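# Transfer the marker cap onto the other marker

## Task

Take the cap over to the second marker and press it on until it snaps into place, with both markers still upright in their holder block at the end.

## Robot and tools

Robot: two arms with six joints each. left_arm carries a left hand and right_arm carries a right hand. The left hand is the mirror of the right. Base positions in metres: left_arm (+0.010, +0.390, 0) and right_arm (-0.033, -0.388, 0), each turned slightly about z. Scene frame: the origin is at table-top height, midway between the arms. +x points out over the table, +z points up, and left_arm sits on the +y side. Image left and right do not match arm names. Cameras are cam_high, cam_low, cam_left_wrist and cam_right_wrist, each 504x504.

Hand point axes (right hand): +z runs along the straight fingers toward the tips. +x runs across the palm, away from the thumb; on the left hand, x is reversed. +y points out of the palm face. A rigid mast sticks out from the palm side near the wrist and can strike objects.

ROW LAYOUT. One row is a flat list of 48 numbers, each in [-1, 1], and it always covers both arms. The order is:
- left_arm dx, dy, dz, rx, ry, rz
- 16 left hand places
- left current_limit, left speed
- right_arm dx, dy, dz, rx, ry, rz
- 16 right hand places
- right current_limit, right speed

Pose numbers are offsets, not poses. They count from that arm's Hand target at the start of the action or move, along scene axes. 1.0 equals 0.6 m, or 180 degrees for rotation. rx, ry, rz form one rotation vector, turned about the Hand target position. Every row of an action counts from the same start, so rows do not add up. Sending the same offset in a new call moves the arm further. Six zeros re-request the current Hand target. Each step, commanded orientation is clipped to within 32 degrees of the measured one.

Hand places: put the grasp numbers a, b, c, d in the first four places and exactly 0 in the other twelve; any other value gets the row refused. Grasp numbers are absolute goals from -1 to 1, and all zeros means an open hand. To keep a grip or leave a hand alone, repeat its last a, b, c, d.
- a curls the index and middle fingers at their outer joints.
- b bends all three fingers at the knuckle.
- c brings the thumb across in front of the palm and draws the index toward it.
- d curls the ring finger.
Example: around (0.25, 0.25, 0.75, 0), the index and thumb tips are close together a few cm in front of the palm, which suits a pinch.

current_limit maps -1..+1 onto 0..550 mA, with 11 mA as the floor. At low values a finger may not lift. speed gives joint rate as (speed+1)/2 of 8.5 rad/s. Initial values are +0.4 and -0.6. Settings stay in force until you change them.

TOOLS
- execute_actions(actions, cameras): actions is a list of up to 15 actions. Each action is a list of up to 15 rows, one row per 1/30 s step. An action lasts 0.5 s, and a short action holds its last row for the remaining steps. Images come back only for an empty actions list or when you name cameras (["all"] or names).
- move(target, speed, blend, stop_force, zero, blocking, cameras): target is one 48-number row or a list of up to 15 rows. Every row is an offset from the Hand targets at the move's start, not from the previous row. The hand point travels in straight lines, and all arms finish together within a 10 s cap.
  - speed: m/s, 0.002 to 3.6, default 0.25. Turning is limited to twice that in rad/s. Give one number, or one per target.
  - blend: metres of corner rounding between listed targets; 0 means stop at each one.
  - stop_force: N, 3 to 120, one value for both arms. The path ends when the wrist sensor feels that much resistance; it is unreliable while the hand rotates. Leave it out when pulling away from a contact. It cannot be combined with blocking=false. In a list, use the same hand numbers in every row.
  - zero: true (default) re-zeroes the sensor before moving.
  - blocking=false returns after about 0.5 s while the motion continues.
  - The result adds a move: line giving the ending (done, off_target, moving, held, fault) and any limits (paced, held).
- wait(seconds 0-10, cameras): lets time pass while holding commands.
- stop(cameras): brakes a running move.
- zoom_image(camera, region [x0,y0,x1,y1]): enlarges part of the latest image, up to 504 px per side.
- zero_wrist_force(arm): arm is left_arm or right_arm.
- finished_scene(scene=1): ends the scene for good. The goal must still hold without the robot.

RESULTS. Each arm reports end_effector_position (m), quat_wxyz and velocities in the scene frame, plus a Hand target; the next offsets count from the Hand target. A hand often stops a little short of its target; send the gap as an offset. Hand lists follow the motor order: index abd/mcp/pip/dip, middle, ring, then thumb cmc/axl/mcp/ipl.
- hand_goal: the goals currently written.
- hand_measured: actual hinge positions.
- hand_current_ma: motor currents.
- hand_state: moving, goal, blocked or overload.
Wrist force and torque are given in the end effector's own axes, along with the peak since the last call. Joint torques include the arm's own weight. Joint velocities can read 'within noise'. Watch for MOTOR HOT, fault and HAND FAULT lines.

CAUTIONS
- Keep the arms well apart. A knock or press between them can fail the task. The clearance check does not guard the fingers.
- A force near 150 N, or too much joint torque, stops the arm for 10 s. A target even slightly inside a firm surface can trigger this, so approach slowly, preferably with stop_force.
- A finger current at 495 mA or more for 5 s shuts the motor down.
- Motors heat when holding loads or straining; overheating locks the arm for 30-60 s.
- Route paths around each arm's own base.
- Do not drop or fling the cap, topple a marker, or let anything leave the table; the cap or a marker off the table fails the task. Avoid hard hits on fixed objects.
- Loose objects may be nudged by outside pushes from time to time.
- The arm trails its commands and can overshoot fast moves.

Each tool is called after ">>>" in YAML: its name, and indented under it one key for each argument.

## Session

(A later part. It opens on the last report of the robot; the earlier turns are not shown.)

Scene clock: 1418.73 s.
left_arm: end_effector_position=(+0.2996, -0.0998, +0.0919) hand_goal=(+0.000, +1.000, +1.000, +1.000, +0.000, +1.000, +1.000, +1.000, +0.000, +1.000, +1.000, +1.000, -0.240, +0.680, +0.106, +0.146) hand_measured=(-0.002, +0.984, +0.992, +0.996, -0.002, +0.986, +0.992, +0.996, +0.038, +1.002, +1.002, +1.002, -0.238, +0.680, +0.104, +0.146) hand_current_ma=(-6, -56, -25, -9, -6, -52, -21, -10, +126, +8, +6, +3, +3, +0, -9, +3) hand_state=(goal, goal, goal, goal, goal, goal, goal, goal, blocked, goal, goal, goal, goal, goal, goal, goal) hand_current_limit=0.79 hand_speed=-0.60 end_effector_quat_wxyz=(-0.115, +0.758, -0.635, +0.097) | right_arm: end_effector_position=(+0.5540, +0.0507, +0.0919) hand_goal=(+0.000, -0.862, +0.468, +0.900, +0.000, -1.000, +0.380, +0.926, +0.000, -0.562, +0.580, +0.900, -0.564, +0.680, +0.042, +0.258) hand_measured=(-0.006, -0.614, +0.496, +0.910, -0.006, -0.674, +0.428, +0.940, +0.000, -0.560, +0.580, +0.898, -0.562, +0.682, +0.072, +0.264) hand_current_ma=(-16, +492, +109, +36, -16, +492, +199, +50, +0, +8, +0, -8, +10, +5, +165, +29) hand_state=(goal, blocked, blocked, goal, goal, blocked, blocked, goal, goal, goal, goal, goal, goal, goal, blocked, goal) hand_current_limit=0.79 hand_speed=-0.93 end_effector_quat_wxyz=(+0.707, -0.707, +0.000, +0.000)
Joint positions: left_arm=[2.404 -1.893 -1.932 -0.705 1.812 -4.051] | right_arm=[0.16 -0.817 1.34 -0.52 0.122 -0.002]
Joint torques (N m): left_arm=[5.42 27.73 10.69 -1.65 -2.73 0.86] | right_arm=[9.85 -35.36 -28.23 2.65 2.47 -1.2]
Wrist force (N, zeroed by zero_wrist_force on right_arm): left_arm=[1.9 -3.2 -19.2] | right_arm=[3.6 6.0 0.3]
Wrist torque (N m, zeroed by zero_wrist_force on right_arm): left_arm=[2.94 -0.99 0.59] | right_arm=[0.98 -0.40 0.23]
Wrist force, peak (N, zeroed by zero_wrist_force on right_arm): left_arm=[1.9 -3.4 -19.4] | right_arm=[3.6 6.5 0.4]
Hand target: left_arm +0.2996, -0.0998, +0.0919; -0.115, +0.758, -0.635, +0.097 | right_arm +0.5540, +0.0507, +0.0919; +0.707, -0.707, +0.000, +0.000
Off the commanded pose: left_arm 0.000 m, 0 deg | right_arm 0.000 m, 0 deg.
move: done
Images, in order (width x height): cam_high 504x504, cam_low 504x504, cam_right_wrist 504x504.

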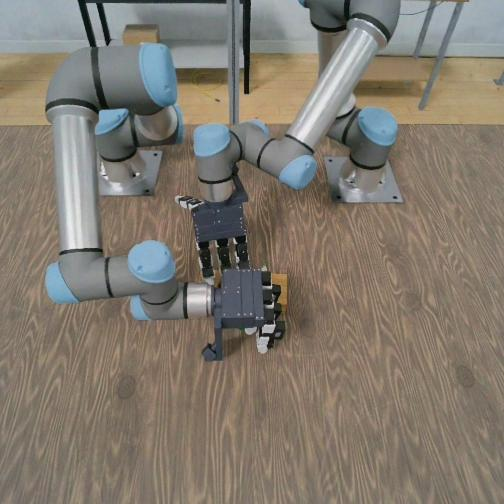

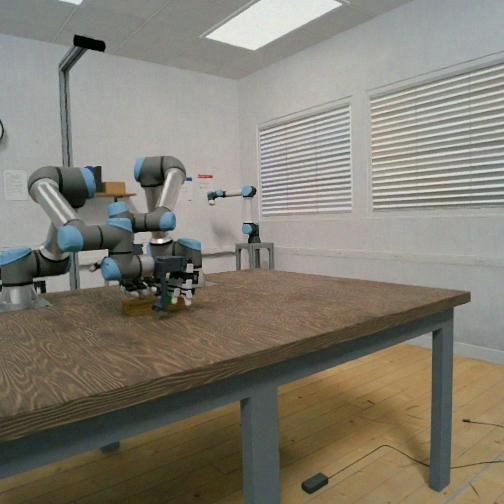

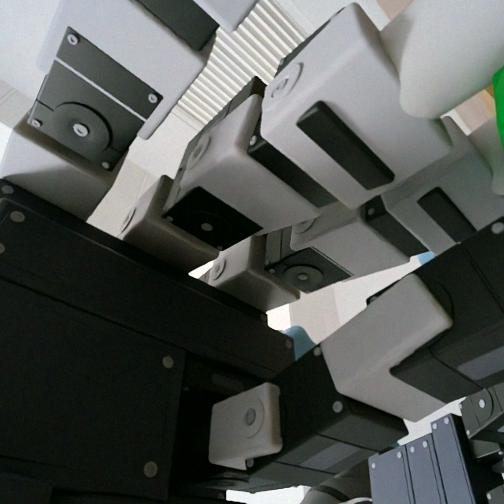

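>>> move:
  target: [0,0,0,0,0,0,-1,-0.5,0.5,-1,0,0,0,0,0,0,0,0,0,0,0,0,0.79,-0.6,0.05,0,0,0,0,0,0,1.0,0.75,0,0,0,0,0,0,0,0,0,0,0,0,0,0.79,-0.93]
  speed: 0.04
  stop_force: 8
  cameras: ["cam_low", "cam_high"]

>>> zoom_image:
  camera: "cam_low"
  region: [130, 265, 210, 315]

>>> zoom_image:
  camera: "cam_high"
  region: [185, 255, 325, 365]

Scene clock: 1421.20 s.
left_arm: end_effector_position=(+0.2996, -0.0998, +0.0919) hand_goal=(+0.000, +1.000, +1.000, +1.000, +0.000, +1.000, +1.000, +1.000, +0.000, +1.000, +1.000, +1.000, -0.240, +0.680, +0.106, +0.146) hand_measured=(-0.002, +0.984, +0.992, +0.996, -0.002, +0.986, +0.992, +0.996, +0.042, +1.002, +1.002, +1.002, -0.238, +0.680, +0.104, +0.146) hand_current_ma=(-6, -56, -25, -9, -6, -52, -21, -10, +135, +7, +5, +3, +3, +0, -9, +3) hand_state=(goal, goal, goal, goal, goal, goal, goal, goal, blocked, goal, goal, goal, goal, goal, goal, goal) hand_current_limit=0.79 hand_speed=-0.60 end_effector_quat_wxyz=(-0.115, +0.758, -0.635, +0.097) | right_arm: end_effector_position=(+0.5841, +0.0506, +0.0919) hand_goal=(+0.000, -0.862, +0.468, +0.900, +0.000, -1.000, +0.380, +0.926, +0.000, -0.562, +0.580, +0.900, -0.564, +0.680, +0.042, +0.258) hand_measured=(-0.002, -0.730, +0.496, +0.912, -0.004, -0.986, +0.386, +0.930, +0.000, -0.560, +0.580, +0.898, -0.562, +0.682, +0.052, +0.260) hand_current_ma=(-4, +492, +114, +43, -9, +54, +22, +11, +0, +8, +0, -8, +4, +5, +51, +11) hand_state=(goal, blocked, blocked, goal, goal, goal, goal, goal, goal, goal, goal, goal, goal, goal, goal, goal) hand_current_limit=0.79 hand_speed=-0.93 end_effector_quat_wxyz=(+0.707, -0.707, +0.000, +0.000)
Joint positions: left_arm=[2.404 -1.893 -1.932 -0.705 1.812 -4.051] | right_arm=[0.154 -0.754 1.222 -0.465 0.117 -0.002]
Joint torques (N m): left_arm=[5.56 28.06 10.45 -1.6 -2.82 0.62] | right_arm=[2.55 -38.2 -27.61 2.67 -2.6 -1.58]
Wrist force (N, zeroed by zero_wrist_force on right_arm): left_arm=[1.6 -3.0 -16.3] | right_arm=[3.0 6.4 -1.1]
Wrist torque (N m, zeroed by zero_wrist_force on right_arm): left_arm=[2.62 -0.74 0.52] | right_arm=[0.95 -0.31 0.22]
Wrist force, peak (N, zeroed by zero_wrist_force on right_arm): left_arm=[1.9 -3.6 -19.4] | right_arm=[3.6 6.6 0.2]
Hand target: left_arm +0.2996, -0.0998, +0.0919; -0.115, +0.758, -0.635, +0.097 | right_arm +0.5840, +0.0507, +0.0919; +0.707, -0.707, +0.000, +0.000
Off the commanded pose: left_arm 0.000 m, 0 deg | right_arm 0.000 m, 0 deg.
move: done
Images, in order (width x height): cam_high 504x504, cam_low 504x504.

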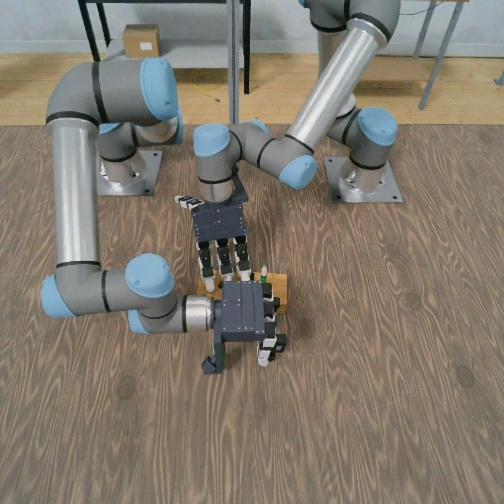

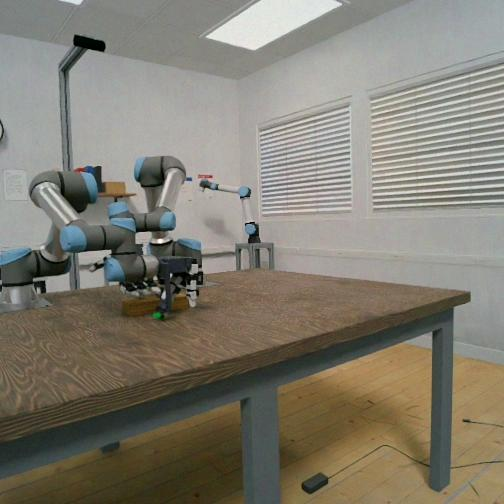

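Scaled by 6.300.

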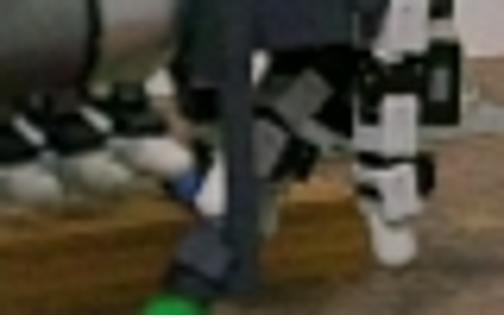

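Scaled by 3.600.

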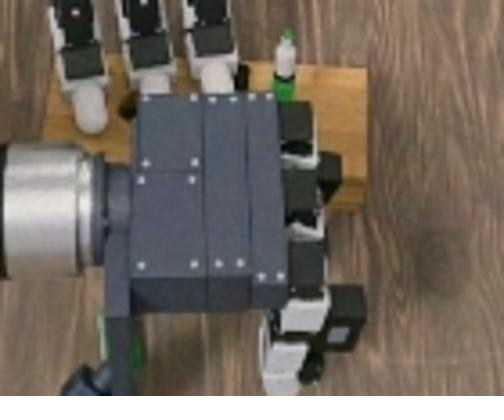

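>>> move:
  target:
    - [0,0,0,0,0,0,-1,-0.5,0.5,-1,0,0,0,0,0,0,0,0,0,0,0,0,0.79,-0.6,0,0,0.03,0,0,0,0,0.45,0.75,0,0,0,0,0,0,0,0,0,0,0,0,0,0.79,-0.7]
    - [0,0,0,0,0,0,-1,-0.5,0.5,-1,0,0,0,0,0,0,0,0,0,0,0,0,0.79,-0.6,-0.03,-0.06,0.3,0,0,0,0,0.45,0.75,0,0,0,0,0,0,0,0,0,0,0,0,0,0.79,-0.7]
  speed: [0.05, 0.2]
  blend: [0.005, 0]
  cameras: ["cam_low", "cam_high", "cam_right_wrist"]

>>> zoom_image:
  camera: "cam_high"
  region: [185, 260, 295, 370]

>>> zoom_image:
  camera: "cam_low"
  region: [120, 265, 200, 335]

Scene clock: 1424.77 s.
left_arm: end_effector_position=(+0.2996, -0.0998, +0.0919) hand_goal=(+0.000, +1.000, +1.000, +1.000, +0.000, +1.000, +1.000, +1.000, +0.000, +1.000, +1.000, +1.000, -0.240, +0.680, +0.106, +0.146) hand_measured=(-0.002, +0.984, +0.992, +0.996, -0.002, +0.986, +0.992, +0.996, +0.042, +1.002, +1.002, +1.002, -0.238, +0.680, +0.104, +0.146) hand_current_ma=(-6, -56, -25, -9, -6, -52, -21, -10, +135, +7, +5, +3, +3, +0, -9, +3) hand_state=(goal, goal, goal, goal, goal, goal, goal, goal, blocked, goal, goal, goal, goal, goal, goal, goal) hand_current_limit=0.79 hand_speed=-0.60 end_effector_quat_wxyz=(-0.115, +0.758, -0.635, +0.097) | right_arm: end_effector_position=(+0.5660, +0.0146, +0.2719) hand_goal=(+0.000, -0.120, +0.302, +0.790, +0.000, -0.038, +0.490, +0.926, +0.000, +0.262, +0.580, +0.790, -0.564, +0.680, +0.042, +0.148) hand_measured=(-0.002, -0.132, +0.304, +0.792, -0.004, -0.052, +0.488, +0.928, +0.000, +0.242, +0.580, +0.792, -0.564, +0.682, +0.048, +0.150) hand_current_ma=(-4, -47, +7, +8, -9, -58, -6, +8, +0, -83, +0, +7, +1, +5, +23, +10) hand_state=(goal, goal, goal, goal, goal, goal, goal, goal, goal, goal, goal, goal, goal, goal, goal, goal) hand_current_limit=0.79 hand_speed=-0.70 end_effector_quat_wxyz=(+0.708, -0.706, +0.000, +0.000)
Joint positions: left_arm=[2.404 -1.893 -1.932 -0.705 1.812 -4.051] | right_arm=[0.101 -0.97 1.116 -0.176 0.063 0.031]
Joint torques (N m): left_arm=[5.09 27.93 10.03 -1.6 -2.59 0.69] | right_arm=[-5.79 -33.33 -29.99 2.27 -1.18 -1.41]
Wrist force (N, zeroed by zero_wrist_force on right_arm): left_arm=[1.5 -3.6 -16.1] | right_arm=[2.9 6.8 -1.6]
Wrist torque (N m, zeroed by zero_wrist_force on right_arm): left_arm=[2.57 -0.76 0.53] | right_arm=[0.84 -0.40 0.25]
Wrist force, peak (N, zeroed by zero_wrist_force on right_arm): left_arm=[2.2 -3.4 -16.6] | right_arm=[3.0 7.3 -1.9]
Hand target: left_arm +0.2996, -0.0998, +0.0919; -0.115, +0.758, -0.635, +0.097 | right_arm +0.5660, +0.0147, +0.2719; +0.707, -0.707, +0.000, +0.000
Off the commanded pose: left_arm 0.000 m, 0 deg | right_arm 0.000 m, 0 deg.
move: done
Images, in order (width x height): cam_high 504x504, cam_low 504x504, cam_right_wrist 504x504.

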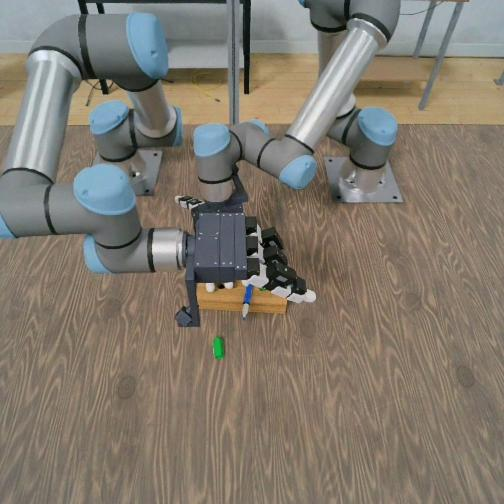

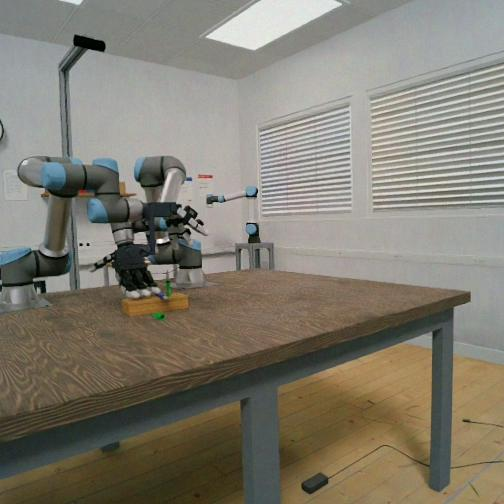

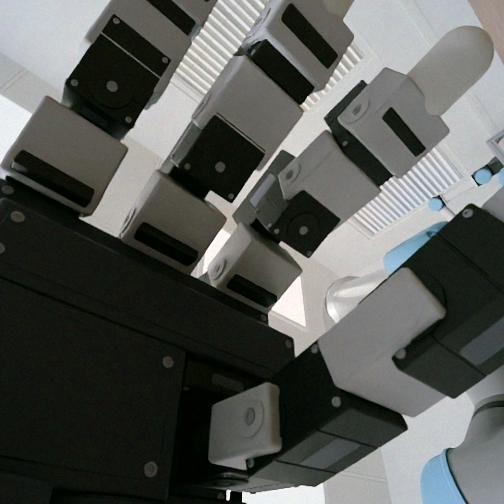

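Scaled by 4.582.

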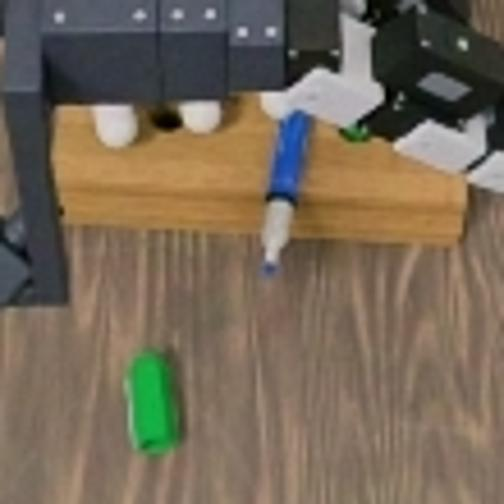

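Scaled by 6.300.

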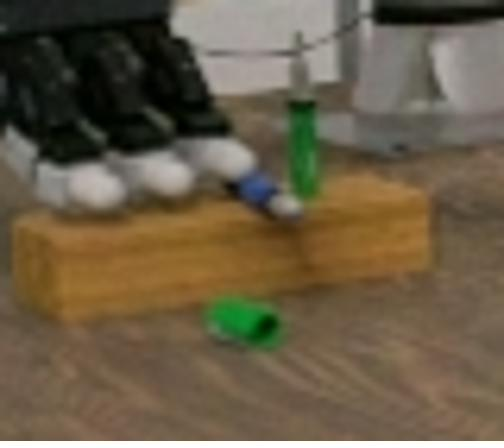

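>>> move:
  target:
    - [0,0,0,0,0,0,-1,-0.5,0.5,-1,0,0,0,0,0,0,0,0,0,0,0,0,0.79,-0.6,0.06,-0.0845,-0.1,0,0,0.0222,0,0.45,0.75,0,0,0,0,0,0,0,0,0,0,0,0,0,0.79,-0.7]
    - [0,0,0,0,0,0,-1,-0.5,0.5,-1,0,0,0,0,0,0,0,0,0,0,0,0,0.79,-0.6,0.06,-0.0845,-0.286,0,0,0.0222,0,0.45,0.75,0,0,0,0,0,0,0,0,0,0,0,0,0,0.79,-0.7]
  speed: [0.2, 0.15]
  blend: [0.01, 0]
  cameras: ["cam_low", "cam_high"]

>>> zoom_image:
  camera: "cam_high"
  region: [175, 290, 315, 400]

>>> zoom_image:
  camera: "cam_low"
  region: [110, 255, 210, 335]

Scene clock: 1444.93 s.
left_arm: end_effector_position=(+0.2996, -0.0998, +0.0919) hand_goal=(+0.000, +1.000, +1.000, +1.000, +0.000, +1.000, +1.000, +1.000, +0.000, +1.000, +1.000, +1.000, -0.240, +0.680, +0.106, +0.146) hand_measured=(-0.002, +0.984, +0.992, +0.996, -0.002, +0.986, +0.992, +0.996, +0.042, +1.002, +1.002, +1.002, -0.238, +0.680, +0.104, +0.146) hand_current_ma=(-6, -56, -25, -9, -6, -52, -21, -10, +135, +7, +5, +3, +3, +0, -9, +3) hand_state=(goal, goal, goal, goal, goal, goal, goal, goal, blocked, goal, goal, goal, goal, goal, goal, goal) hand_current_limit=0.79 hand_speed=-0.60 end_effector_quat_wxyz=(-0.115, +0.758, -0.635, +0.097) | right_arm: end_effector_position=(+0.6020, -0.0360, +0.1003) hand_goal=(+0.000, -0.120, +0.302, +0.790, +0.000, -0.038, +0.490, +0.926, +0.000, +0.262, +0.580, +0.790, -0.564, +0.680, +0.042, +0.148) hand_measured=(-0.002, -0.130, +0.304, +0.792, -0.004, -0.052, +0.488, +0.928, +0.000, +0.242, +0.580, +0.792, -0.564, +0.682, +0.046, +0.150) hand_current_ma=(-4, -43, +7, +8, -9, -54, -6, +8, +0, -81, +0, +7, +1, +5, +20, +10) hand_state=(goal, goal, goal, goal, goal, goal, goal, goal, goal, goal, goal, goal, goal, goal, goal, goal) hand_current_limit=0.79 hand_speed=-0.70 end_effector_quat_wxyz=(+0.707, -0.706, -0.024, +0.025)
Joint positions: left_arm=[2.404 -1.893 -1.932 -0.705 1.812 -4.051] | right_arm=[0.025 -0.734 1.161 -0.418 -0.083 -0.008]
Joint torques (N m): left_arm=[5.74 27.68 10.48 -1.59 -2.57 0.7] | right_arm=[11.46 -57.87 -7.79 -2.57 2.7 1.37]
Wrist force (N, zeroed by zero_wrist_force on right_arm): left_arm=[1.5 -3.7 -16.1] | right_arm=[2.7 6.3 -1.7]
Wrist torque (N m, zeroed by zero_wrist_force on right_arm): left_arm=[2.56 -0.75 0.52] | right_arm=[0.83 -0.33 0.13]
Wrist force, peak (N, zeroed by zero_wrist_force on right_arm): left_arm=[1.6 -3.7 -16.5] | right_arm=[2.9 7.0 -1.7]
Hand target: left_arm +0.2996, -0.0998, +0.0919; -0.115, +0.758, -0.635, +0.097 | right_arm +0.6020, -0.0360, +0.1003; +0.707, -0.707, -0.024, +0.025
Off the commanded pose: left_arm 0.000 m, 0 deg | right_arm 0.000 m, 0 deg.
move: done
Images, in order (width x height): cam_high 504x504, cam_low 504x504.

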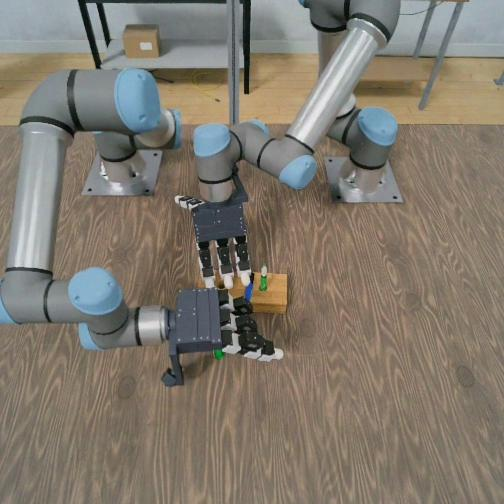

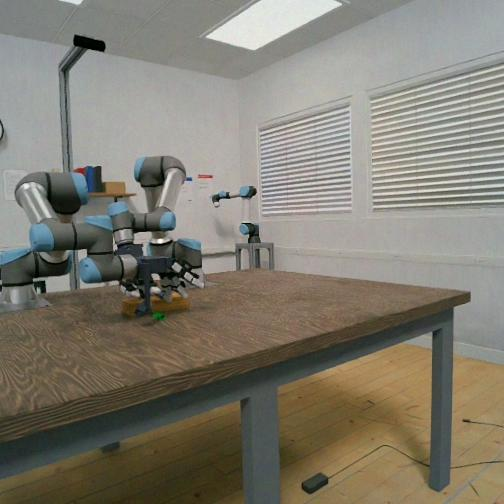

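Scaled by 3.600.

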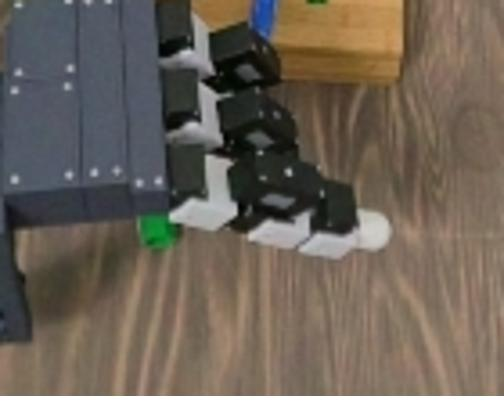

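Scaled by 5.040.

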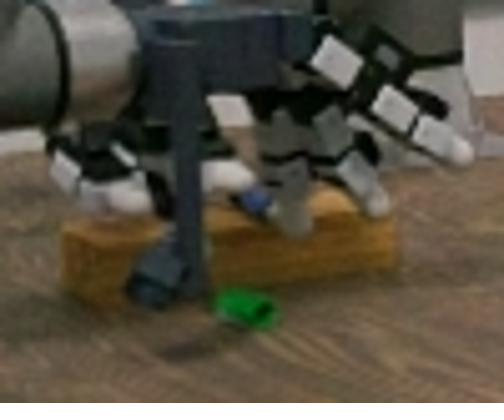

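>>> move:
  target: [0,0,0,0,0,0,-1,-0.5,0.5,-1,0,0,0,0,0,0,0,0,0,0,0,0,0.79,-0.6,0,0,-0.0413,0,0,0,0,0.45,0.75,0,0,0,0,0,0,0,0,0,0,0,0,0,0.79,-0.7]
  speed: 0.03
  stop_force: 3
  cameras: ["cam_low", "cam_right_wrist", "cam_high"]

>>> zoom_image:
  camera: "cam_low"
  region: [110, 255, 210, 335]

Scene clock: 1447.80 s.
left_arm: end_effector_position=(+0.2996, -0.0998, +0.0919) hand_goal=(+0.000, +1.000, +1.000, +1.000, +0.000, +1.000, +1.000, +1.000, +0.000, +1.000, +1.000, +1.000, -0.240, +0.680, +0.106, +0.146) hand_measured=(-0.002, +0.984, +0.992, +0.996, -0.002, +0.986, +0.992, +0.996, +0.042, +1.002, +1.002, +1.002, -0.238, +0.680, +0.104, +0.146) hand_current_ma=(-6, -56, -25, -9, -6, -52, -21, -10, +135, +7, +5, +3, +3, +0, -9, +3) hand_state=(goal, goal, goal, goal, goal, goal, goal, goal, blocked, goal, goal, goal, goal, goal, goal, goal) hand_current_limit=0.79 hand_speed=-0.60 end_effector_quat_wxyz=(-0.115, +0.758, -0.635, +0.097) | right_arm: end_effector_position=(+0.6020, -0.0360, +0.0755) hand_goal=(+0.000, -0.120, +0.302, +0.790, +0.000, -0.038, +0.490, +0.926, +0.000, +0.262, +0.580, +0.790, -0.564, +0.680, +0.042, +0.148) hand_measured=(-0.002, -0.130, +0.304, +0.792, -0.004, -0.052, +0.488, +0.928, +0.000, +0.242, +0.580, +0.792, -0.564, +0.682, +0.046, +0.150) hand_current_ma=(-4, -43, +7, +8, -9, -54, -6, +8, +0, -81, +0, +7, +1, +5, +20, +10) hand_state=(goal, goal, goal, goal, goal, goal, goal, goal, goal, goal, goal, goal, goal, goal, goal, goal) hand_current_limit=0.79 hand_speed=-0.70 end_effector_quat_wxyz=(+0.707, -0.707, -0.024, +0.025)
Joint positions: left_arm=[2.404 -1.893 -1.932 -0.705 1.812 -4.051] | right_arm=[0.025 -0.71 1.184 -0.478 -0.083 0.005]
Joint torques (N m): left_arm=[5.57 28.77 10.06 -1.69 -2.46 0.66] | right_arm=[10.92 -57.8 -7.1 -2.71 2.58 1.09]
Wrist force (N, zeroed by zero_wrist_force on right_arm): left_arm=[1.7 -3.5 -16.1] | right_arm=[2.6 6.4 -1.7]
Wrist torque (N m, zeroed by zero_wrist_force on right_arm): left_arm=[2.59 -0.78 0.54] | right_arm=[0.86 -0.31 0.12]
Wrist force, peak (N, zeroed by zero_wrist_force on right_arm): left_arm=[1.6 -3.8 -16.4] | right_arm=[2.9 6.6 -1.7]
Hand target: left_arm +0.2996, -0.0998, +0.0919; -0.115, +0.758, -0.635, +0.097 | right_arm +0.6020, -0.0360, +0.0755; +0.707, -0.707, -0.024, +0.025
Off the commanded pose: left_arm 0.000 m, 0 deg | right_arm 0.000 m, 0 deg.
move: done
Images, in order (width x height): cam_high 504x504, cam_low 504x504, cam_right_wrist 504x504.

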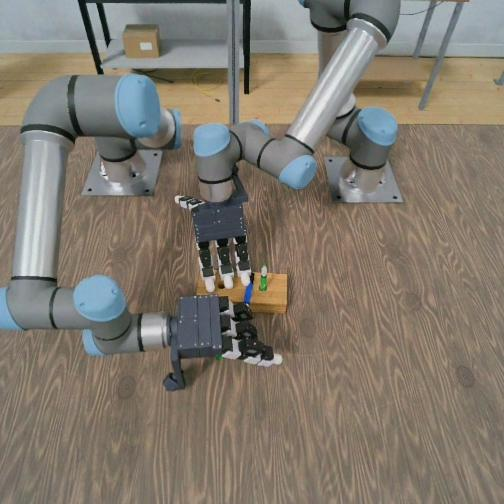

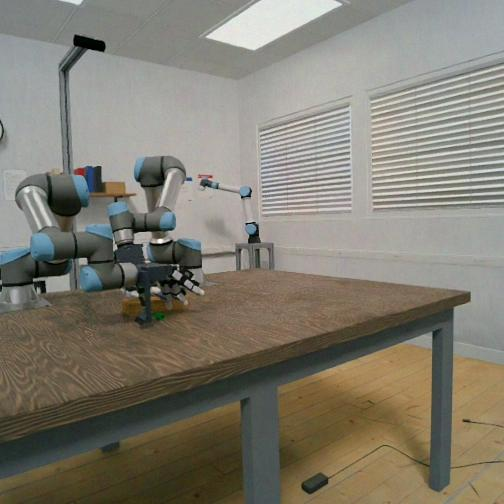

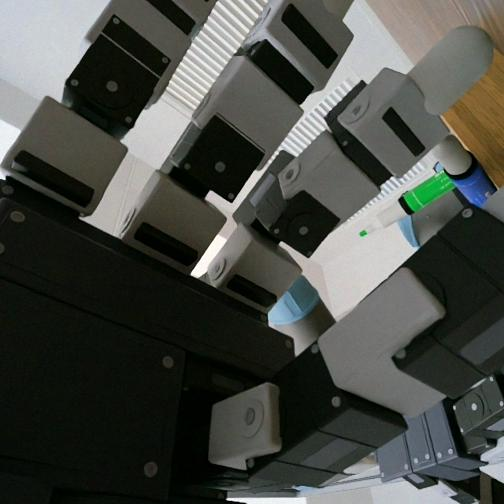

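Scaled by 5.040.

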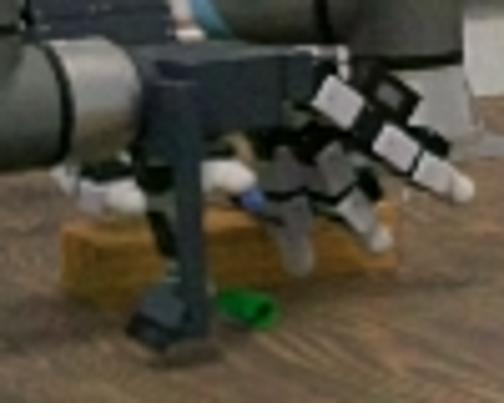

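>>> move:
  target: [0,0,0,0,0,0,-1,-0.5,0.5,-1,0,0,0,0,0,0,0,0,0,0,0,0,0.79,-0.6,0,0,-0.03,0,0,0,0,0.45,0.75,0,0,0,0,0,0,0,0,0,0,0,0,0,0.79,-0.7]
  speed: 0.015
  stop_force: 3
  cameras: ["cam_low"]

>>> zoom_image:
  camera: "cam_low"
  region: [110, 255, 210, 335]

Scene clock: 1450.37 s.
left_arm: end_effector_position=(+0.2996, -0.0998, +0.0919) hand_goal=(+0.000, +1.000, +1.000, +1.000, +0.000, +1.000, +1.000, +1.000, +0.000, +1.000, +1.000, +1.000, -0.240, +0.680, +0.106, +0.146) hand_measured=(-0.002, +0.984, +0.992, +0.996, -0.002, +0.986, +0.992, +0.996, +0.042, +1.002, +1.002, +1.002, -0.238, +0.680, +0.104, +0.146) hand_current_ma=(-6, -56, -25, -9, -6, -52, -21, -10, +135, +7, +5, +3, +3, +0, -9, +3) hand_state=(goal, goal, goal, goal, goal, goal, goal, goal, blocked, goal, goal, goal, goal, goal, goal, goal) hand_current_limit=0.79 hand_speed=-0.60 end_effector_quat_wxyz=(-0.115, +0.758, -0.635, +0.097) | right_arm: end_effector_position=(+0.6020, -0.0360, +0.0643) hand_goal=(+0.000, -0.120, +0.302, +0.790, +0.000, -0.038, +0.490, +0.926, +0.000, +0.262, +0.580, +0.790, -0.564, +0.680, +0.042, +0.148) hand_measured=(-0.002, -0.130, +0.304, +0.792, -0.004, -0.052, +0.488, +0.928, +0.000, +0.242, +0.580, +0.792, -0.564, +0.682, +0.046, +0.150) hand_current_ma=(-4, -43, +7, +8, -9, -54, -6, +8, +0, -81, +0, +7, +1, +5, +20, +10) hand_state=(goal, goal, goal, goal, goal, goal, goal, goal, goal, goal, goal, goal, goal, goal, goal, goal) hand_current_limit=0.79 hand_speed=-0.70 end_effector_quat_wxyz=(+0.707, -0.707, -0.024, +0.025)
Joint positions: left_arm=[2.404 -1.893 -1.932 -0.705 1.812 -4.051] | right_arm=[0.025 -0.696 1.19 -0.496 -0.083 0.003]
Joint torques (N m): left_arm=[5.44 28.21 9.51 -1.54 -2.34 0.67] | right_arm=[6.47 -55.3 -27.01 2.94 0.92 -1]
Wrist force (N, zeroed by zero_wrist_force on right_arm): left_arm=[1.7 -3.7 -16.3] | right_arm=[2.0 2.7 -1.7]
Wrist torque (N m, zeroed by zero_wrist_force on right_arm): left_arm=[2.58 -0.77 0.53] | right_arm=[0.36 -0.20 -0.07]
Wrist force, peak (N, zeroed by zero_wrist_force on right_arm): left_arm=[1.6 -3.7 -16.6] | right_arm=[3.0 6.4 -2.0]
Hand target: left_arm +0.2996, -0.0998, +0.0919; -0.115, +0.758, -0.635, +0.097 | right_arm +0.6020, -0.0360, +0.0643; +0.707, -0.707, -0.024, +0.025 (not the last commanded pose)
Off the commanded pose: left_arm 0.000 m, 0 deg | right_arm 0.007 m, 0 deg.
move: contact (right_arm)
Images, in order (width x height): cam_low 504x504.

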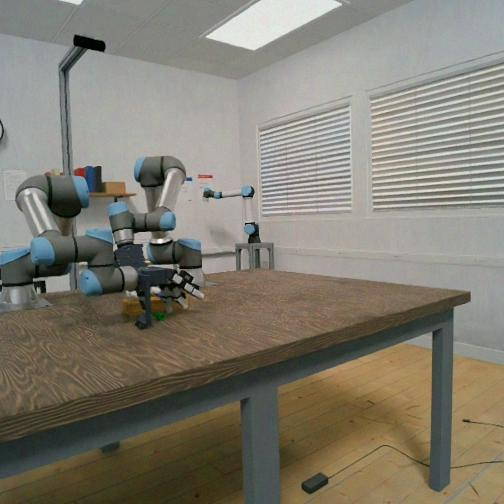

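Scaled by 5.040.

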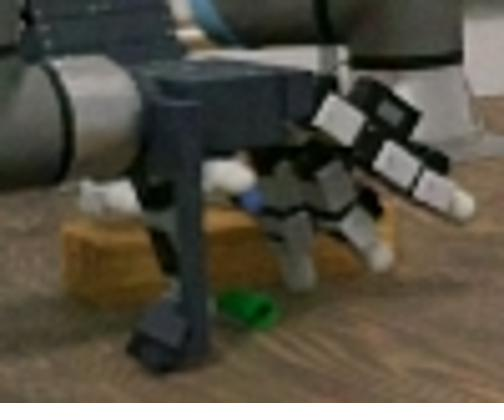

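>>> execute_actions:
  actions: []

Scene clock: 1454.53 s.
left_arm: end_effector_position=(+0.2996, -0.0998, +0.0919) hand_goal=(+0.000, +1.000, +1.000, +1.000, +0.000, +1.000, +1.000, +1.000, +0.000, +1.000, +1.000, +1.000, -0.240, +0.680, +0.106, +0.146) hand_measured=(-0.002, +0.984, +0.992, +0.996, -0.002, +0.986, +0.992, +0.996, +0.042, +1.002, +1.002, +1.002, -0.238, +0.680, +0.104, +0.146) hand_current_ma=(-6, -56, -25, -9, -6, -52, -21, -10, +135, +7, +5, +3, +3, +0, -9, +3) hand_state=(goal, goal, goal, goal, goal, goal, goal, goal, blocked, goal, goal, goal, goal, goal, goal, goal) hand_current_limit=0.79 hand_speed=-0.60 end_effector_quat_wxyz=(-0.115, +0.758, -0.635, +0.097) | right_arm: end_effector_position=(+0.6020, -0.0360, +0.0643) hand_goal=(+0.000, -0.120, +0.302, +0.790, +0.000, -0.038, +0.490, +0.926, +0.000, +0.262, +0.580, +0.790, -0.564, +0.680, +0.042, +0.148) hand_measured=(-0.002, -0.130, +0.304, +0.792, -0.004, -0.052, +0.488, +0.928, +0.000, +0.242, +0.580, +0.792, -0.564, +0.682, +0.046, +0.150) hand_current_ma=(-4, -43, +7, +8, -9, -54, -6, +8, +0, -81, +0, +7, +1, +5, +20, +10) hand_state=(goal, goal, goal, goal, goal, goal, goal, goal, goal, goal, goal, goal, goal, goal, goal, goal) hand_current_limit=0.79 hand_speed=-0.70 end_effector_quat_wxyz=(+0.707, -0.707, -0.024, +0.025)
Joint positions: left_arm=[2.404 -1.893 -1.932 -0.705 1.812 -4.051] | right_arm=[0.025 -0.696 1.19 -0.496 -0.083 0.003]
Joint velocities: within noise
Joint torques (N m): left_arm=[5.2 27.87 10.01 -1.5 -2.56 0.87] | right_arm=[7.81 -54.32 -26.87 2.81 1.19 -1.19]
Wrist force (N, zeroed by zero_wrist_force on right_arm): left_arm=[1.6 -3.8 -16.1] | right_arm=[2.4 2.4 -1.5]
Wrist torque (N m, zeroed by zero_wrist_force on right_arm): left_arm=[2.55 -0.76 0.53] | right_arm=[0.31 -0.27 -0.04]
Wrist force, peak (N, zeroed by zero_wrist_force on right_arm): left_arm=[1.8 -3.8 -16.5] | right_arm=[2.3 3.0 -1.8]
Hand target: left_arm +0.2996, -0.0998, +0.0919; -0.115, +0.758, -0.635, +0.097 | right_arm +0.6020, -0.0360, +0.0643; +0.707, -0.707, -0.024, +0.025 (not the last commanded pose)
Off the commanded pose: left_arm 0.000 m, 0 deg | right_arm 0.007 m, 0 deg.

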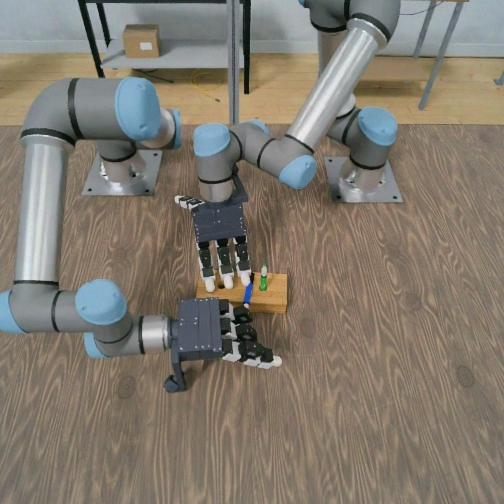

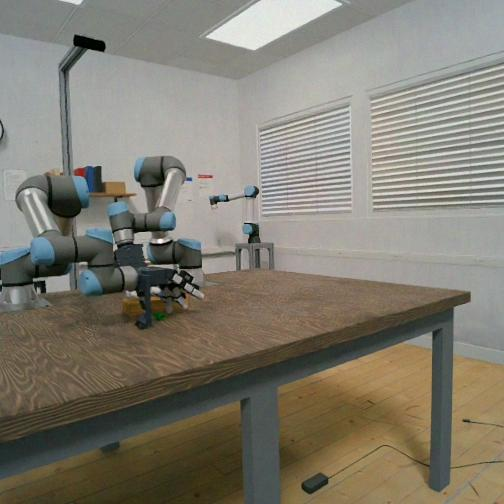

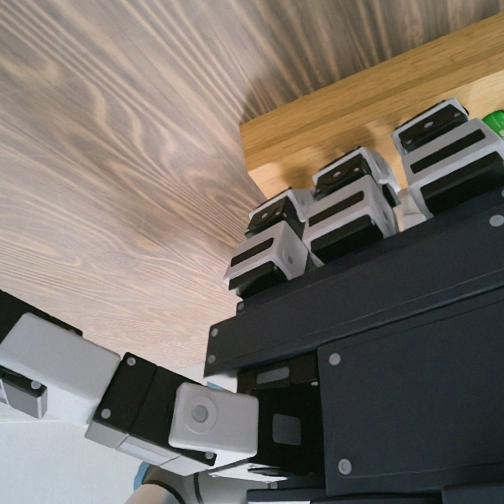

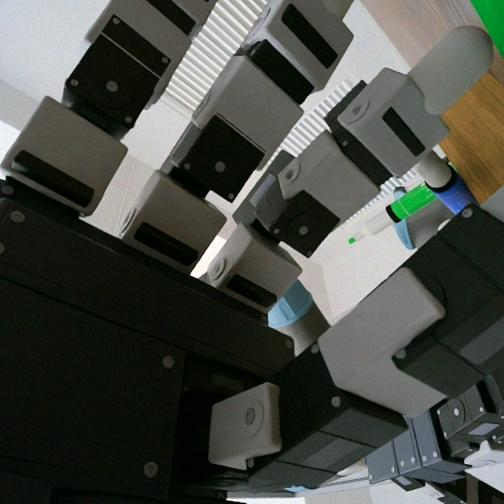

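>>> zoom_image:
  camera: "cam_high"
  region: [150, 250, 300, 400]

>>> zoom_image:
  camera: "cam_low"
  region: [100, 255, 220, 345]

>>> zoom_image:
  camera: "cam_right_wrist"
  region: [300, 0, 504, 250]

Scaled by 3.360.

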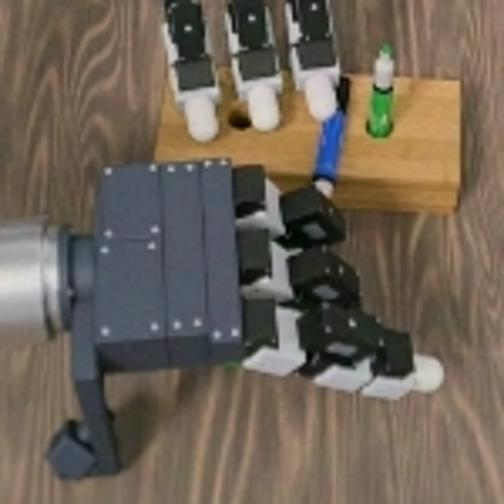

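Scaled by 4.200.

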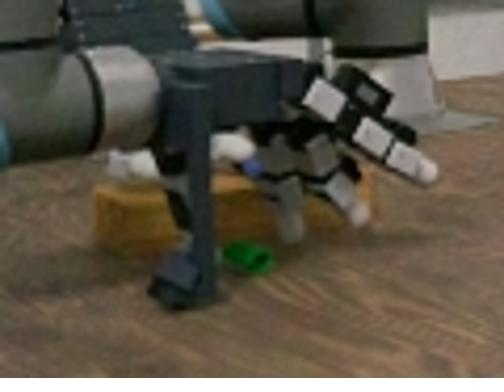

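Scaled by 2.016.

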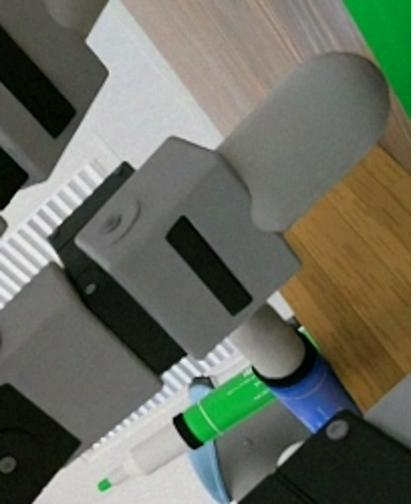

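>>> move:
  target:
    - [0,0,0,0,0,0,-1,-0.5,0.5,-1,0,0,0,0,0,0,0,0,0,0,0,0,0.79,-0.6,0,0.0133,0.0178,-0.0554,-0.0039,0,0,0.45,0.75,0,0,0,0,0,0,0,0,0,0,0,0,0,0.79,-0.7]
  speed: 0.05
  cameras: []

>>> move:
  target:
    - [0,0,0,0,0,0,-1,-0.5,0.5,-1,0,0,0,0,0,0,0,0,0,0,0,0,0.79,-0.6,0,0,-0.0417,0,0,0,0,0.45,0.75,0,0,0,0,0,0,0,0,0,0,0,0,0,0.79,-0.7]
  speed: 0.01
  stop_force: 3
  cameras: ["cam_high","cam_low","cam_right_wrist"]

Scene clock: 1477.50 s.
left_arm: end_effector_position=(+0.2996, -0.0998, +0.0919) hand_goal=(+0.000, +1.000, +1.000, +1.000, +0.000, +1.000, +1.000, +1.000, +0.000, +1.000, +1.000, +1.000, -0.240, +0.680, +0.106, +0.146) hand_measured=(-0.002, +0.984, +0.992, +0.996, -0.002, +0.986, +0.992, +0.996, +0.042, +1.002, +1.002, +1.002, -0.238, +0.680, +0.104, +0.146) hand_current_ma=(-6, -56, -25, -9, -6, -52, -21, -10, +135, +7, +5, +3, +3, +0, -9, +3) hand_state=(goal, goal, goal, goal, goal, goal, goal, goal, blocked, goal, goal, goal, goal, goal, goal, goal) hand_current_limit=0.79 hand_speed=-0.60 end_effector_quat_wxyz=(-0.115, +0.758, -0.635, +0.097) | right_arm: end_effector_position=(+0.6020, -0.0281, +0.0751) hand_goal=(+0.000, -0.120, +0.302, +0.790, +0.000, -0.038, +0.490, +0.926, +0.000, +0.262, +0.580, +0.790, -0.564, +0.680, +0.042, +0.148) hand_measured=(-0.002, -0.130, +0.304, +0.792, -0.004, -0.050, +0.488, +0.928, +0.000, +0.242, +0.580, +0.792, -0.564, +0.682, +0.046, +0.150) hand_current_ma=(-4, -37, +7, +8, -9, -49, -6, +8, +0, -80, +0, +7, +1, +5, +15, +9) hand_state=(goal, goal, goal, goal, goal, goal, goal, goal, goal, goal, goal, goal, goal, goal, goal, goal) hand_current_limit=0.79 hand_speed=-0.70 end_effector_quat_wxyz=(-0.643, +0.765, +0.027, -0.023)
Joint positions: left_arm=[2.404 -1.893 -1.932 -0.705 1.812 -4.051] | right_arm=[0.064 -0.843 1.555 -2.03 -0.18 1.314]
Joint torques (N m): left_arm=[5.13 27.77 9.53 -1.36 -2.55 0.77] | right_arm=[11.78 -34.62 -7.41 -5.53 -1.09 1.25]
Wrist force (N, zeroed by zero_wrist_force on right_arm): left_arm=[1.6 -3.8 -16.2] | right_arm=[2.8 6.8 -0.9]
Wrist torque (N m, zeroed by zero_wrist_force on right_arm): left_arm=[2.55 -0.77 0.54] | right_arm=[0.87 -0.41 0.12]
Wrist force, peak (N, zeroed by zero_wrist_force on right_arm): left_arm=[1.8 -3.6 -16.5] | right_arm=[3.5 7.2 -1.1]
Hand target: left_arm +0.2996, -0.0998, +0.0919; -0.115, +0.758, -0.635, +0.097 | right_arm +0.6020, -0.0280, +0.0750; -0.642, +0.766, +0.026, -0.022
Off the commanded pose: left_arm 0.000 m, 0 deg | right_arm 0.000 m, 0 deg.
move: done
No camera images: "cameras" was empty.

Scene clock: 1480.50 s.
left_arm: end_effector_position=(+0.2996, -0.0998, +0.0919) hand_goal=(+0.000, +1.000, +1.000, +1.000, +0.000, +1.000, +1.000, +1.000, +0.000, +1.000, +1.000, +1.000, -0.240, +0.680, +0.106, +0.146) hand_measured=(-0.002, +0.984, +0.992, +0.996, -0.002, +0.986, +0.992, +0.996, +0.042, +1.002, +1.002, +1.002, -0.238, +0.680, +0.104, +0.146) hand_current_ma=(-6, -56, -25, -9, -6, -52, -21, -10, +135, +7, +5, +3, +3, +0, -9, +3) hand_state=(goal, goal, goal, goal, goal, goal, goal, goal, blocked, goal, goal, goal, goal, goal, goal, goal) hand_current_limit=0.79 hand_speed=-0.60 end_effector_quat_wxyz=(-0.115, +0.758, -0.635, +0.097) | right_arm: end_effector_position=(+0.6020, -0.0281, +0.0591) hand_goal=(+0.000, -0.120, +0.302, +0.790, +0.000, -0.038, +0.490, +0.926, +0.000, +0.262, +0.580, +0.790, -0.564, +0.680, +0.042, +0.148) hand_measured=(-0.002, -0.124, +0.296, +0.790, -0.004, -0.050, +0.488, +0.928, +0.000, +0.242, +0.580, +0.792, -0.564, +0.682, +0.046, +0.150) hand_current_ma=(-3, -14, -19, +1, -9, -48, -6, +8, +0, -80, +0, +7, +1, +5, +15, +9) hand_state=(goal, goal, goal, goal, goal, goal, goal, goal, goal, goal, goal, goal, goal, goal, goal, goal) hand_current_limit=0.79 hand_speed=-0.70 end_effector_quat_wxyz=(-0.642, +0.766, +0.027, -0.023)
Joint positions: left_arm=[2.404 -1.893 -1.932 -0.705 1.812 -4.051] | right_arm=[0.064 -0.818 1.562 -2.067 -0.18 1.32]
Joint torques (N m): left_arm=[5.03 28.05 8.81 -1.44 -2.39 0.69] | right_arm=[11.59 -52.96 -26.61 0.38 -1.15 -1.54]
Wrist force (N, zeroed by zero_wrist_force on right_arm): left_arm=[1.6 -3.7 -16.2] | right_arm=[3.1 5.0 -1.3]
Wrist torque (N m, zeroed by zero_wrist_force on right_arm): left_arm=[2.57 -0.76 0.53] | right_arm=[0.87 -0.43 0.15]
Wrist force, peak (N, zeroed by zero_wrist_force on right_arm): left_arm=[1.7 -3.8 -16.4] | right_arm=[3.0 7.1 -1.0]
Hand target: left_arm +0.2996, -0.0998, +0.0919; -0.115, +0.758, -0.635, +0.097 | right_arm +0.6020, -0.0281, +0.0591; -0.642, +0.766, +0.027, -0.023 (not the last commanded pose)
Off the commanded pose: left_arm 0.000 m, 0 deg | right_arm 0.009 m, 0 deg.
move: contact (right_arm)
Images, in order (width x height): cam_high 504x504, cam_low 504x504, cam_right_wrist 504x504.

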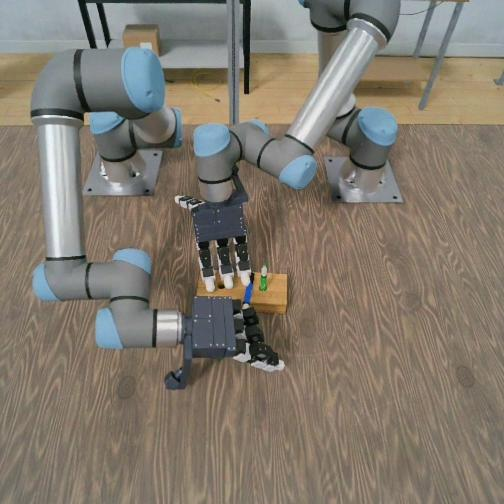

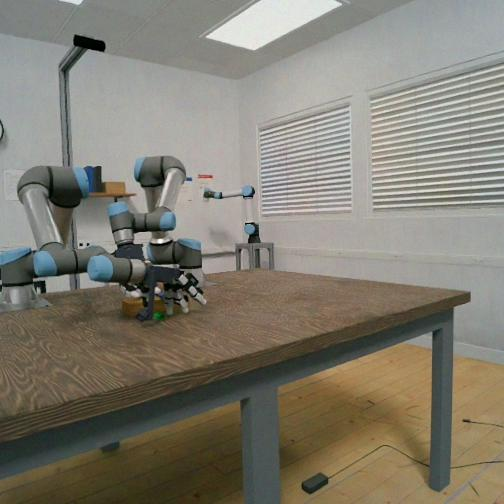

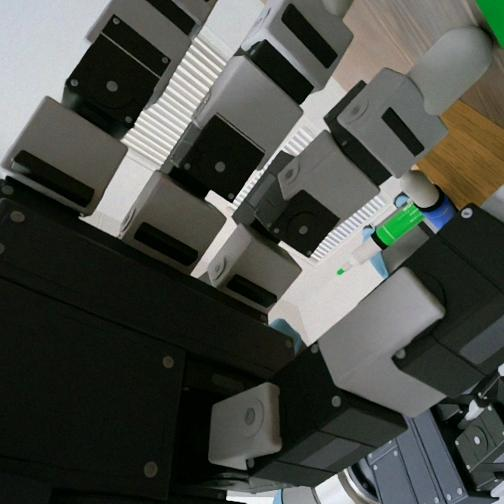

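>>> move:
  target:
    - [0,0,0,0,0,0,-1,-0.5,0.5,-1,0,0,0,0,0,0,0,0,0,0,0,0,0.79,-0.6,0,0.0083,0.0115,0.0277,0.002,0,0,0.45,0.75,0,0,0,0,0,0,0,0,0,0,0,0,0,0.79,-0.7]
  speed: 0.03
  cameras: []

>>> move:
  target:
    - [0,0,0,0,0,0,-1,-0.5,0.5,-1,0,0,0,0,0,0,0,0,0,0,0,0,0.79,-0.6,0,0,0,0,0,0,0,0.6,0.75,0,0,0,0,0,0,0,0,0,0,0,0,0,0.3,-0.85]
  speed: 0.03
  cameras: []

>>> move:
  target:
    - [0,0,0,0,0,0,-1,-0.5,0.5,-1,0,0,0,0,0,0,0,0,0,0,0,0,0.79,-0.6,0,0,-0.0333,0,0,0,0,0.6,0.75,0,0,0,0,0,0,0,0,0,0,0,0,0,0.3,-0.85]
  speed: 0.01
  stop_force: 3
  cameras: ["cam_high","cam_low","cam_right_wrist"]

Scene clock: 1487.43 s.
left_arm: end_effector_position=(+0.2996, -0.0998, +0.0919) hand_goal=(+0.000, +1.000, +1.000, +1.000, +0.000, +1.000, +1.000, +1.000, +0.000, +1.000, +1.000, +1.000, -0.240, +0.680, +0.106, +0.146) hand_measured=(-0.002, +0.984, +0.992, +0.996, -0.002, +0.986, +0.992, +0.996, +0.042, +1.002, +1.002, +1.002, -0.238, +0.680, +0.104, +0.146) hand_current_ma=(-6, -56, -25, -9, -6, -52, -21, -10, +135, +7, +5, +3, +3, +0, -9, +3) hand_state=(goal, goal, goal, goal, goal, goal, goal, goal, blocked, goal, goal, goal, goal, goal, goal, goal) hand_current_limit=0.79 hand_speed=-0.60 end_effector_quat_wxyz=(-0.115, +0.758, -0.635, +0.097) | right_arm: end_effector_position=(+0.6020, -0.0230, +0.0660) hand_goal=(+0.000, -0.120, +0.302, +0.790, +0.000, -0.038, +0.490, +0.926, +0.000, +0.262, +0.580, +0.790, -0.564, +0.680, +0.042, +0.148) hand_measured=(-0.002, -0.126, +0.298, +0.790, -0.004, -0.050, +0.488, +0.928, +0.000, +0.242, +0.580, +0.792, -0.564, +0.682, +0.046, +0.150) hand_current_ma=(-5, -22, -12, +0, -9, -48, -6, +8, +0, -79, +0, +7, +1, +5, +15, +9) hand_state=(goal, goal, goal, goal, goal, goal, goal, goal, goal, goal, goal, goal, goal, goal, goal, goal) hand_current_limit=0.79 hand_speed=-0.70 end_effector_quat_wxyz=(-0.675, +0.737, +0.025, -0.023)
Joint positions: left_arm=[2.404 -1.893 -1.932 -0.705 1.812 -4.051] | right_arm=[0.057 -0.822 1.528 -1.771 -0.101 1.064]
Joint torques (N m): left_arm=[6.08 27.78 9.05 -1.37 -2.4 0.85] | right_arm=[-10.13 -53.83 -27.69 0.37 4.28 -1.55]
Wrist force (N, zeroed by zero_wrist_force on right_arm): left_arm=[1.5 -3.7 -16.0] | right_arm=[2.7 6.7 -1.1]
Wrist torque (N m, zeroed by zero_wrist_force on right_arm): left_arm=[2.55 -0.75 0.53] | right_arm=[0.87 -0.35 0.22]
Wrist force, peak (N, zeroed by zero_wrist_force on right_arm): left_arm=[1.5 -3.9 -16.5] | right_arm=[3.2 7.0 -1.2]
Hand target: left_arm +0.2996, -0.0998, +0.0919; -0.115, +0.758, -0.635, +0.097 | right_arm +0.6020, -0.0231, +0.0660; -0.675, +0.737, +0.026, -0.024
Off the commanded pose: left_arm 0.000 m, 0 deg | right_arm 0.000 m, 0 deg.
move: done
No camera images: "cameras" was empty.

Scene clock: 1488.20 s.
left_arm: end_effector_position=(+0.2996, -0.0998, +0.0919) hand_goal=(+0.000, +1.000, +1.000, +1.000, +0.000, +1.000, +1.000, +1.000, +0.000, +1.000, +1.000, +1.000, -0.240, +0.680, +0.106, +0.146) hand_measured=(-0.002, +0.984, +0.992, +0.996, -0.002, +0.986, +0.992, +0.996, +0.042, +1.002, +1.002, +1.002, -0.238, +0.680, +0.104, +0.146) hand_current_ma=(-6, -56, -25, -9, -6, -52, -21, -10, +135, +7, +5, +3, +3, +0, -9, +3) hand_state=(goal, goal, goal, goal, goal, goal, goal, goal, blocked, goal, goal, goal, goal, goal, goal, goal) hand_current_limit=0.79 hand_speed=-0.60 end_effector_quat_wxyz=(-0.115, +0.758, -0.635, +0.097) | right_arm: end_effector_position=(+0.6020, -0.0230, +0.0660) hand_goal=(+0.000, -0.322, +0.348, +0.820, +0.000, -0.300, +0.460, +0.926, +0.000, +0.038, +0.580, +0.820, -0.564, +0.680, +0.042, +0.178) hand_measured=(-0.002, -0.322, +0.346, +0.818, -0.004, -0.300, +0.462, +0.928, +0.000, +0.034, +0.580, +0.818, -0.564, +0.682, +0.046, +0.176) hand_current_ma=(-5, +2, -9, -8, -9, +0, +6, +8, +0, -15, +0, -10, +1, +5, +15, -7) hand_state=(goal, goal, goal, goal, goal, goal, goal, goal, goal, goal, goal, goal, goal, goal, goal, goal) hand_current_limit=0.30 hand_speed=-0.85 end_effector_quat_wxyz=(-0.675, +0.737, +0.025, -0.023)
Joint positions: left_arm=[2.404 -1.893 -1.932 -0.705 1.812 -4.051] | right_arm=[0.057 -0.822 1.528 -1.771 -0.101 1.063]
Joint torques (N m): left_arm=[6.12 28.56 8.64 -1.43 -2.43 0.69] | right_arm=[-9.76 -54.5 -28.36 0.42 4.28 -1.64]
Wrist force (N, zeroed by zero_wrist_force on right_arm): left_arm=[1.5 -3.3 -16.2] | right_arm=[3.1 6.8 -1.3]
Wrist torque (N m, zeroed by zero_wrist_force on right_arm): left_arm=[2.62 -0.75 0.51] | right_arm=[0.93 -0.41 0.26]
Wrist force, peak (N, zeroed by zero_wrist_force on right_arm): left_arm=[1.7 -3.8 -16.3] | right_arm=[2.8 7.2 -1.3]
Hand target: left_arm +0.2996, -0.0998, +0.0919; -0.115, +0.758, -0.635, +0.097 | right_arm +0.6020, -0.0230, +0.0660; -0.675, +0.737, +0.025, -0.023
Off the commanded pose: left_arm 0.000 m, 0 deg | right_arm 0.000 m, 0 deg.
move: done
No camera images: "cameras" was empty.

Scene clock: 1489.77 s.
left_arm: end_effector_position=(+0.2996, -0.0998, +0.0919) hand_goal=(+0.000, +1.000, +1.000, +1.000, +0.000, +1.000, +1.000, +1.000, +0.000, +1.000, +1.000, +1.000, -0.240, +0.680, +0.106, +0.146) hand_measured=(-0.002, +0.984, +0.992, +0.996, -0.002, +0.986, +0.992, +0.996, +0.042, +1.002, +1.002, +1.002, -0.238, +0.680, +0.104, +0.146) hand_current_ma=(-6, -56, -25, -9, -6, -52, -21, -10, +135, +7, +5, +3, +3, +0, -9, +3) hand_state=(goal, goal, goal, goal, goal, goal, goal, goal, blocked, goal, goal, goal, goal, goal, goal, goal) hand_current_limit=0.79 hand_speed=-0.60 end_effector_quat_wxyz=(-0.115, +0.758, -0.635, +0.097) | right_arm: end_effector_position=(+0.6020, -0.0230, +0.0607) hand_goal=(+0.000, -0.322, +0.348, +0.820, +0.000, -0.300, +0.460, +0.926, +0.000, +0.038, +0.580, +0.820, -0.564, +0.680, +0.042, +0.178) hand_measured=(+0.000, -0.322, +0.344, +0.818, -0.004, -0.300, +0.462, +0.928, +0.000, +0.034, +0.580, +0.818, -0.564, +0.682, +0.046, +0.176) hand_current_ma=(-2, +2, -11, -8, -9, +0, +6, +8, +0, -16, +0, -9, +1, +5, +15, -7) hand_state=(goal, goal, goal, goal, goal, goal, goal, goal, goal, goal, goal, goal, goal, goal, goal, goal) hand_current_limit=0.30 hand_speed=-0.85 end_effector_quat_wxyz=(-0.675, +0.737, +0.025, -0.023)
Joint positions: left_arm=[2.404 -1.893 -1.932 -0.705 1.812 -4.051] | right_arm=[0.057 -0.814 1.529 -1.78 -0.101 1.062]
Joint torques (N m): left_arm=[5.19 27.37 8.8 -1.34 -2.44 0.84] | right_arm=[-10.64 -53.33 -24.28 0.64 -1.7 -0.34]
Wrist force (N, zeroed by zero_wrist_force on right_arm): left_arm=[1.7 -3.4 -16.0] | right_arm=[3.0 4.6 -1.5]
Wrist torque (N m, zeroed by zero_wrist_force on right_arm): left_arm=[2.58 -0.79 0.54] | right_arm=[0.89 -0.38 0.28]
Wrist force, peak (N, zeroed by zero_wrist_force on right_arm): left_arm=[1.8 -3.7 -16.5] | right_arm=[3.1 7.1 -1.3]
Hand target: left_arm +0.2996, -0.0998, +0.0919; -0.115, +0.758, -0.635, +0.097 | right_arm +0.6020, -0.0230, +0.0607; -0.675, +0.737, +0.025, -0.023 (not the last commanded pose)
Off the commanded pose: left_arm 0.000 m, 0 deg | right_arm 0.015 m, 0 deg.
move: contact (right_arm)
Images, in order (width x height): cam_high 504x504, cam_low 504x504, cam_right_wrist 504x504.

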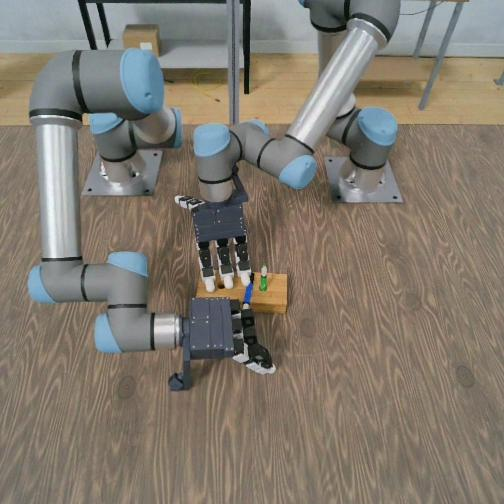

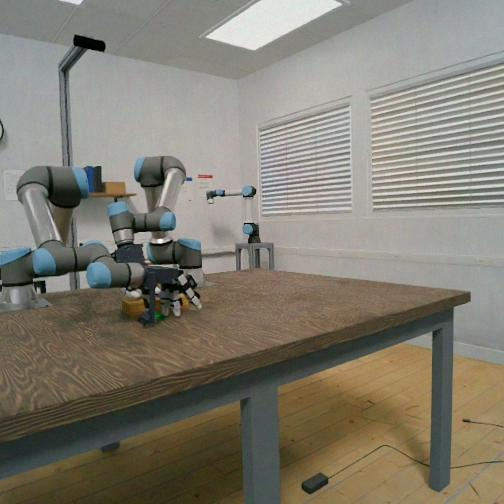

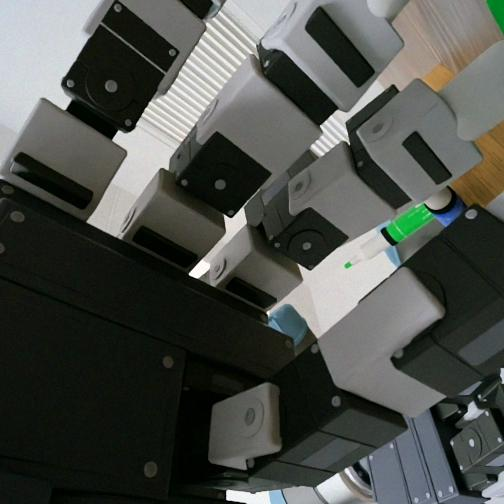

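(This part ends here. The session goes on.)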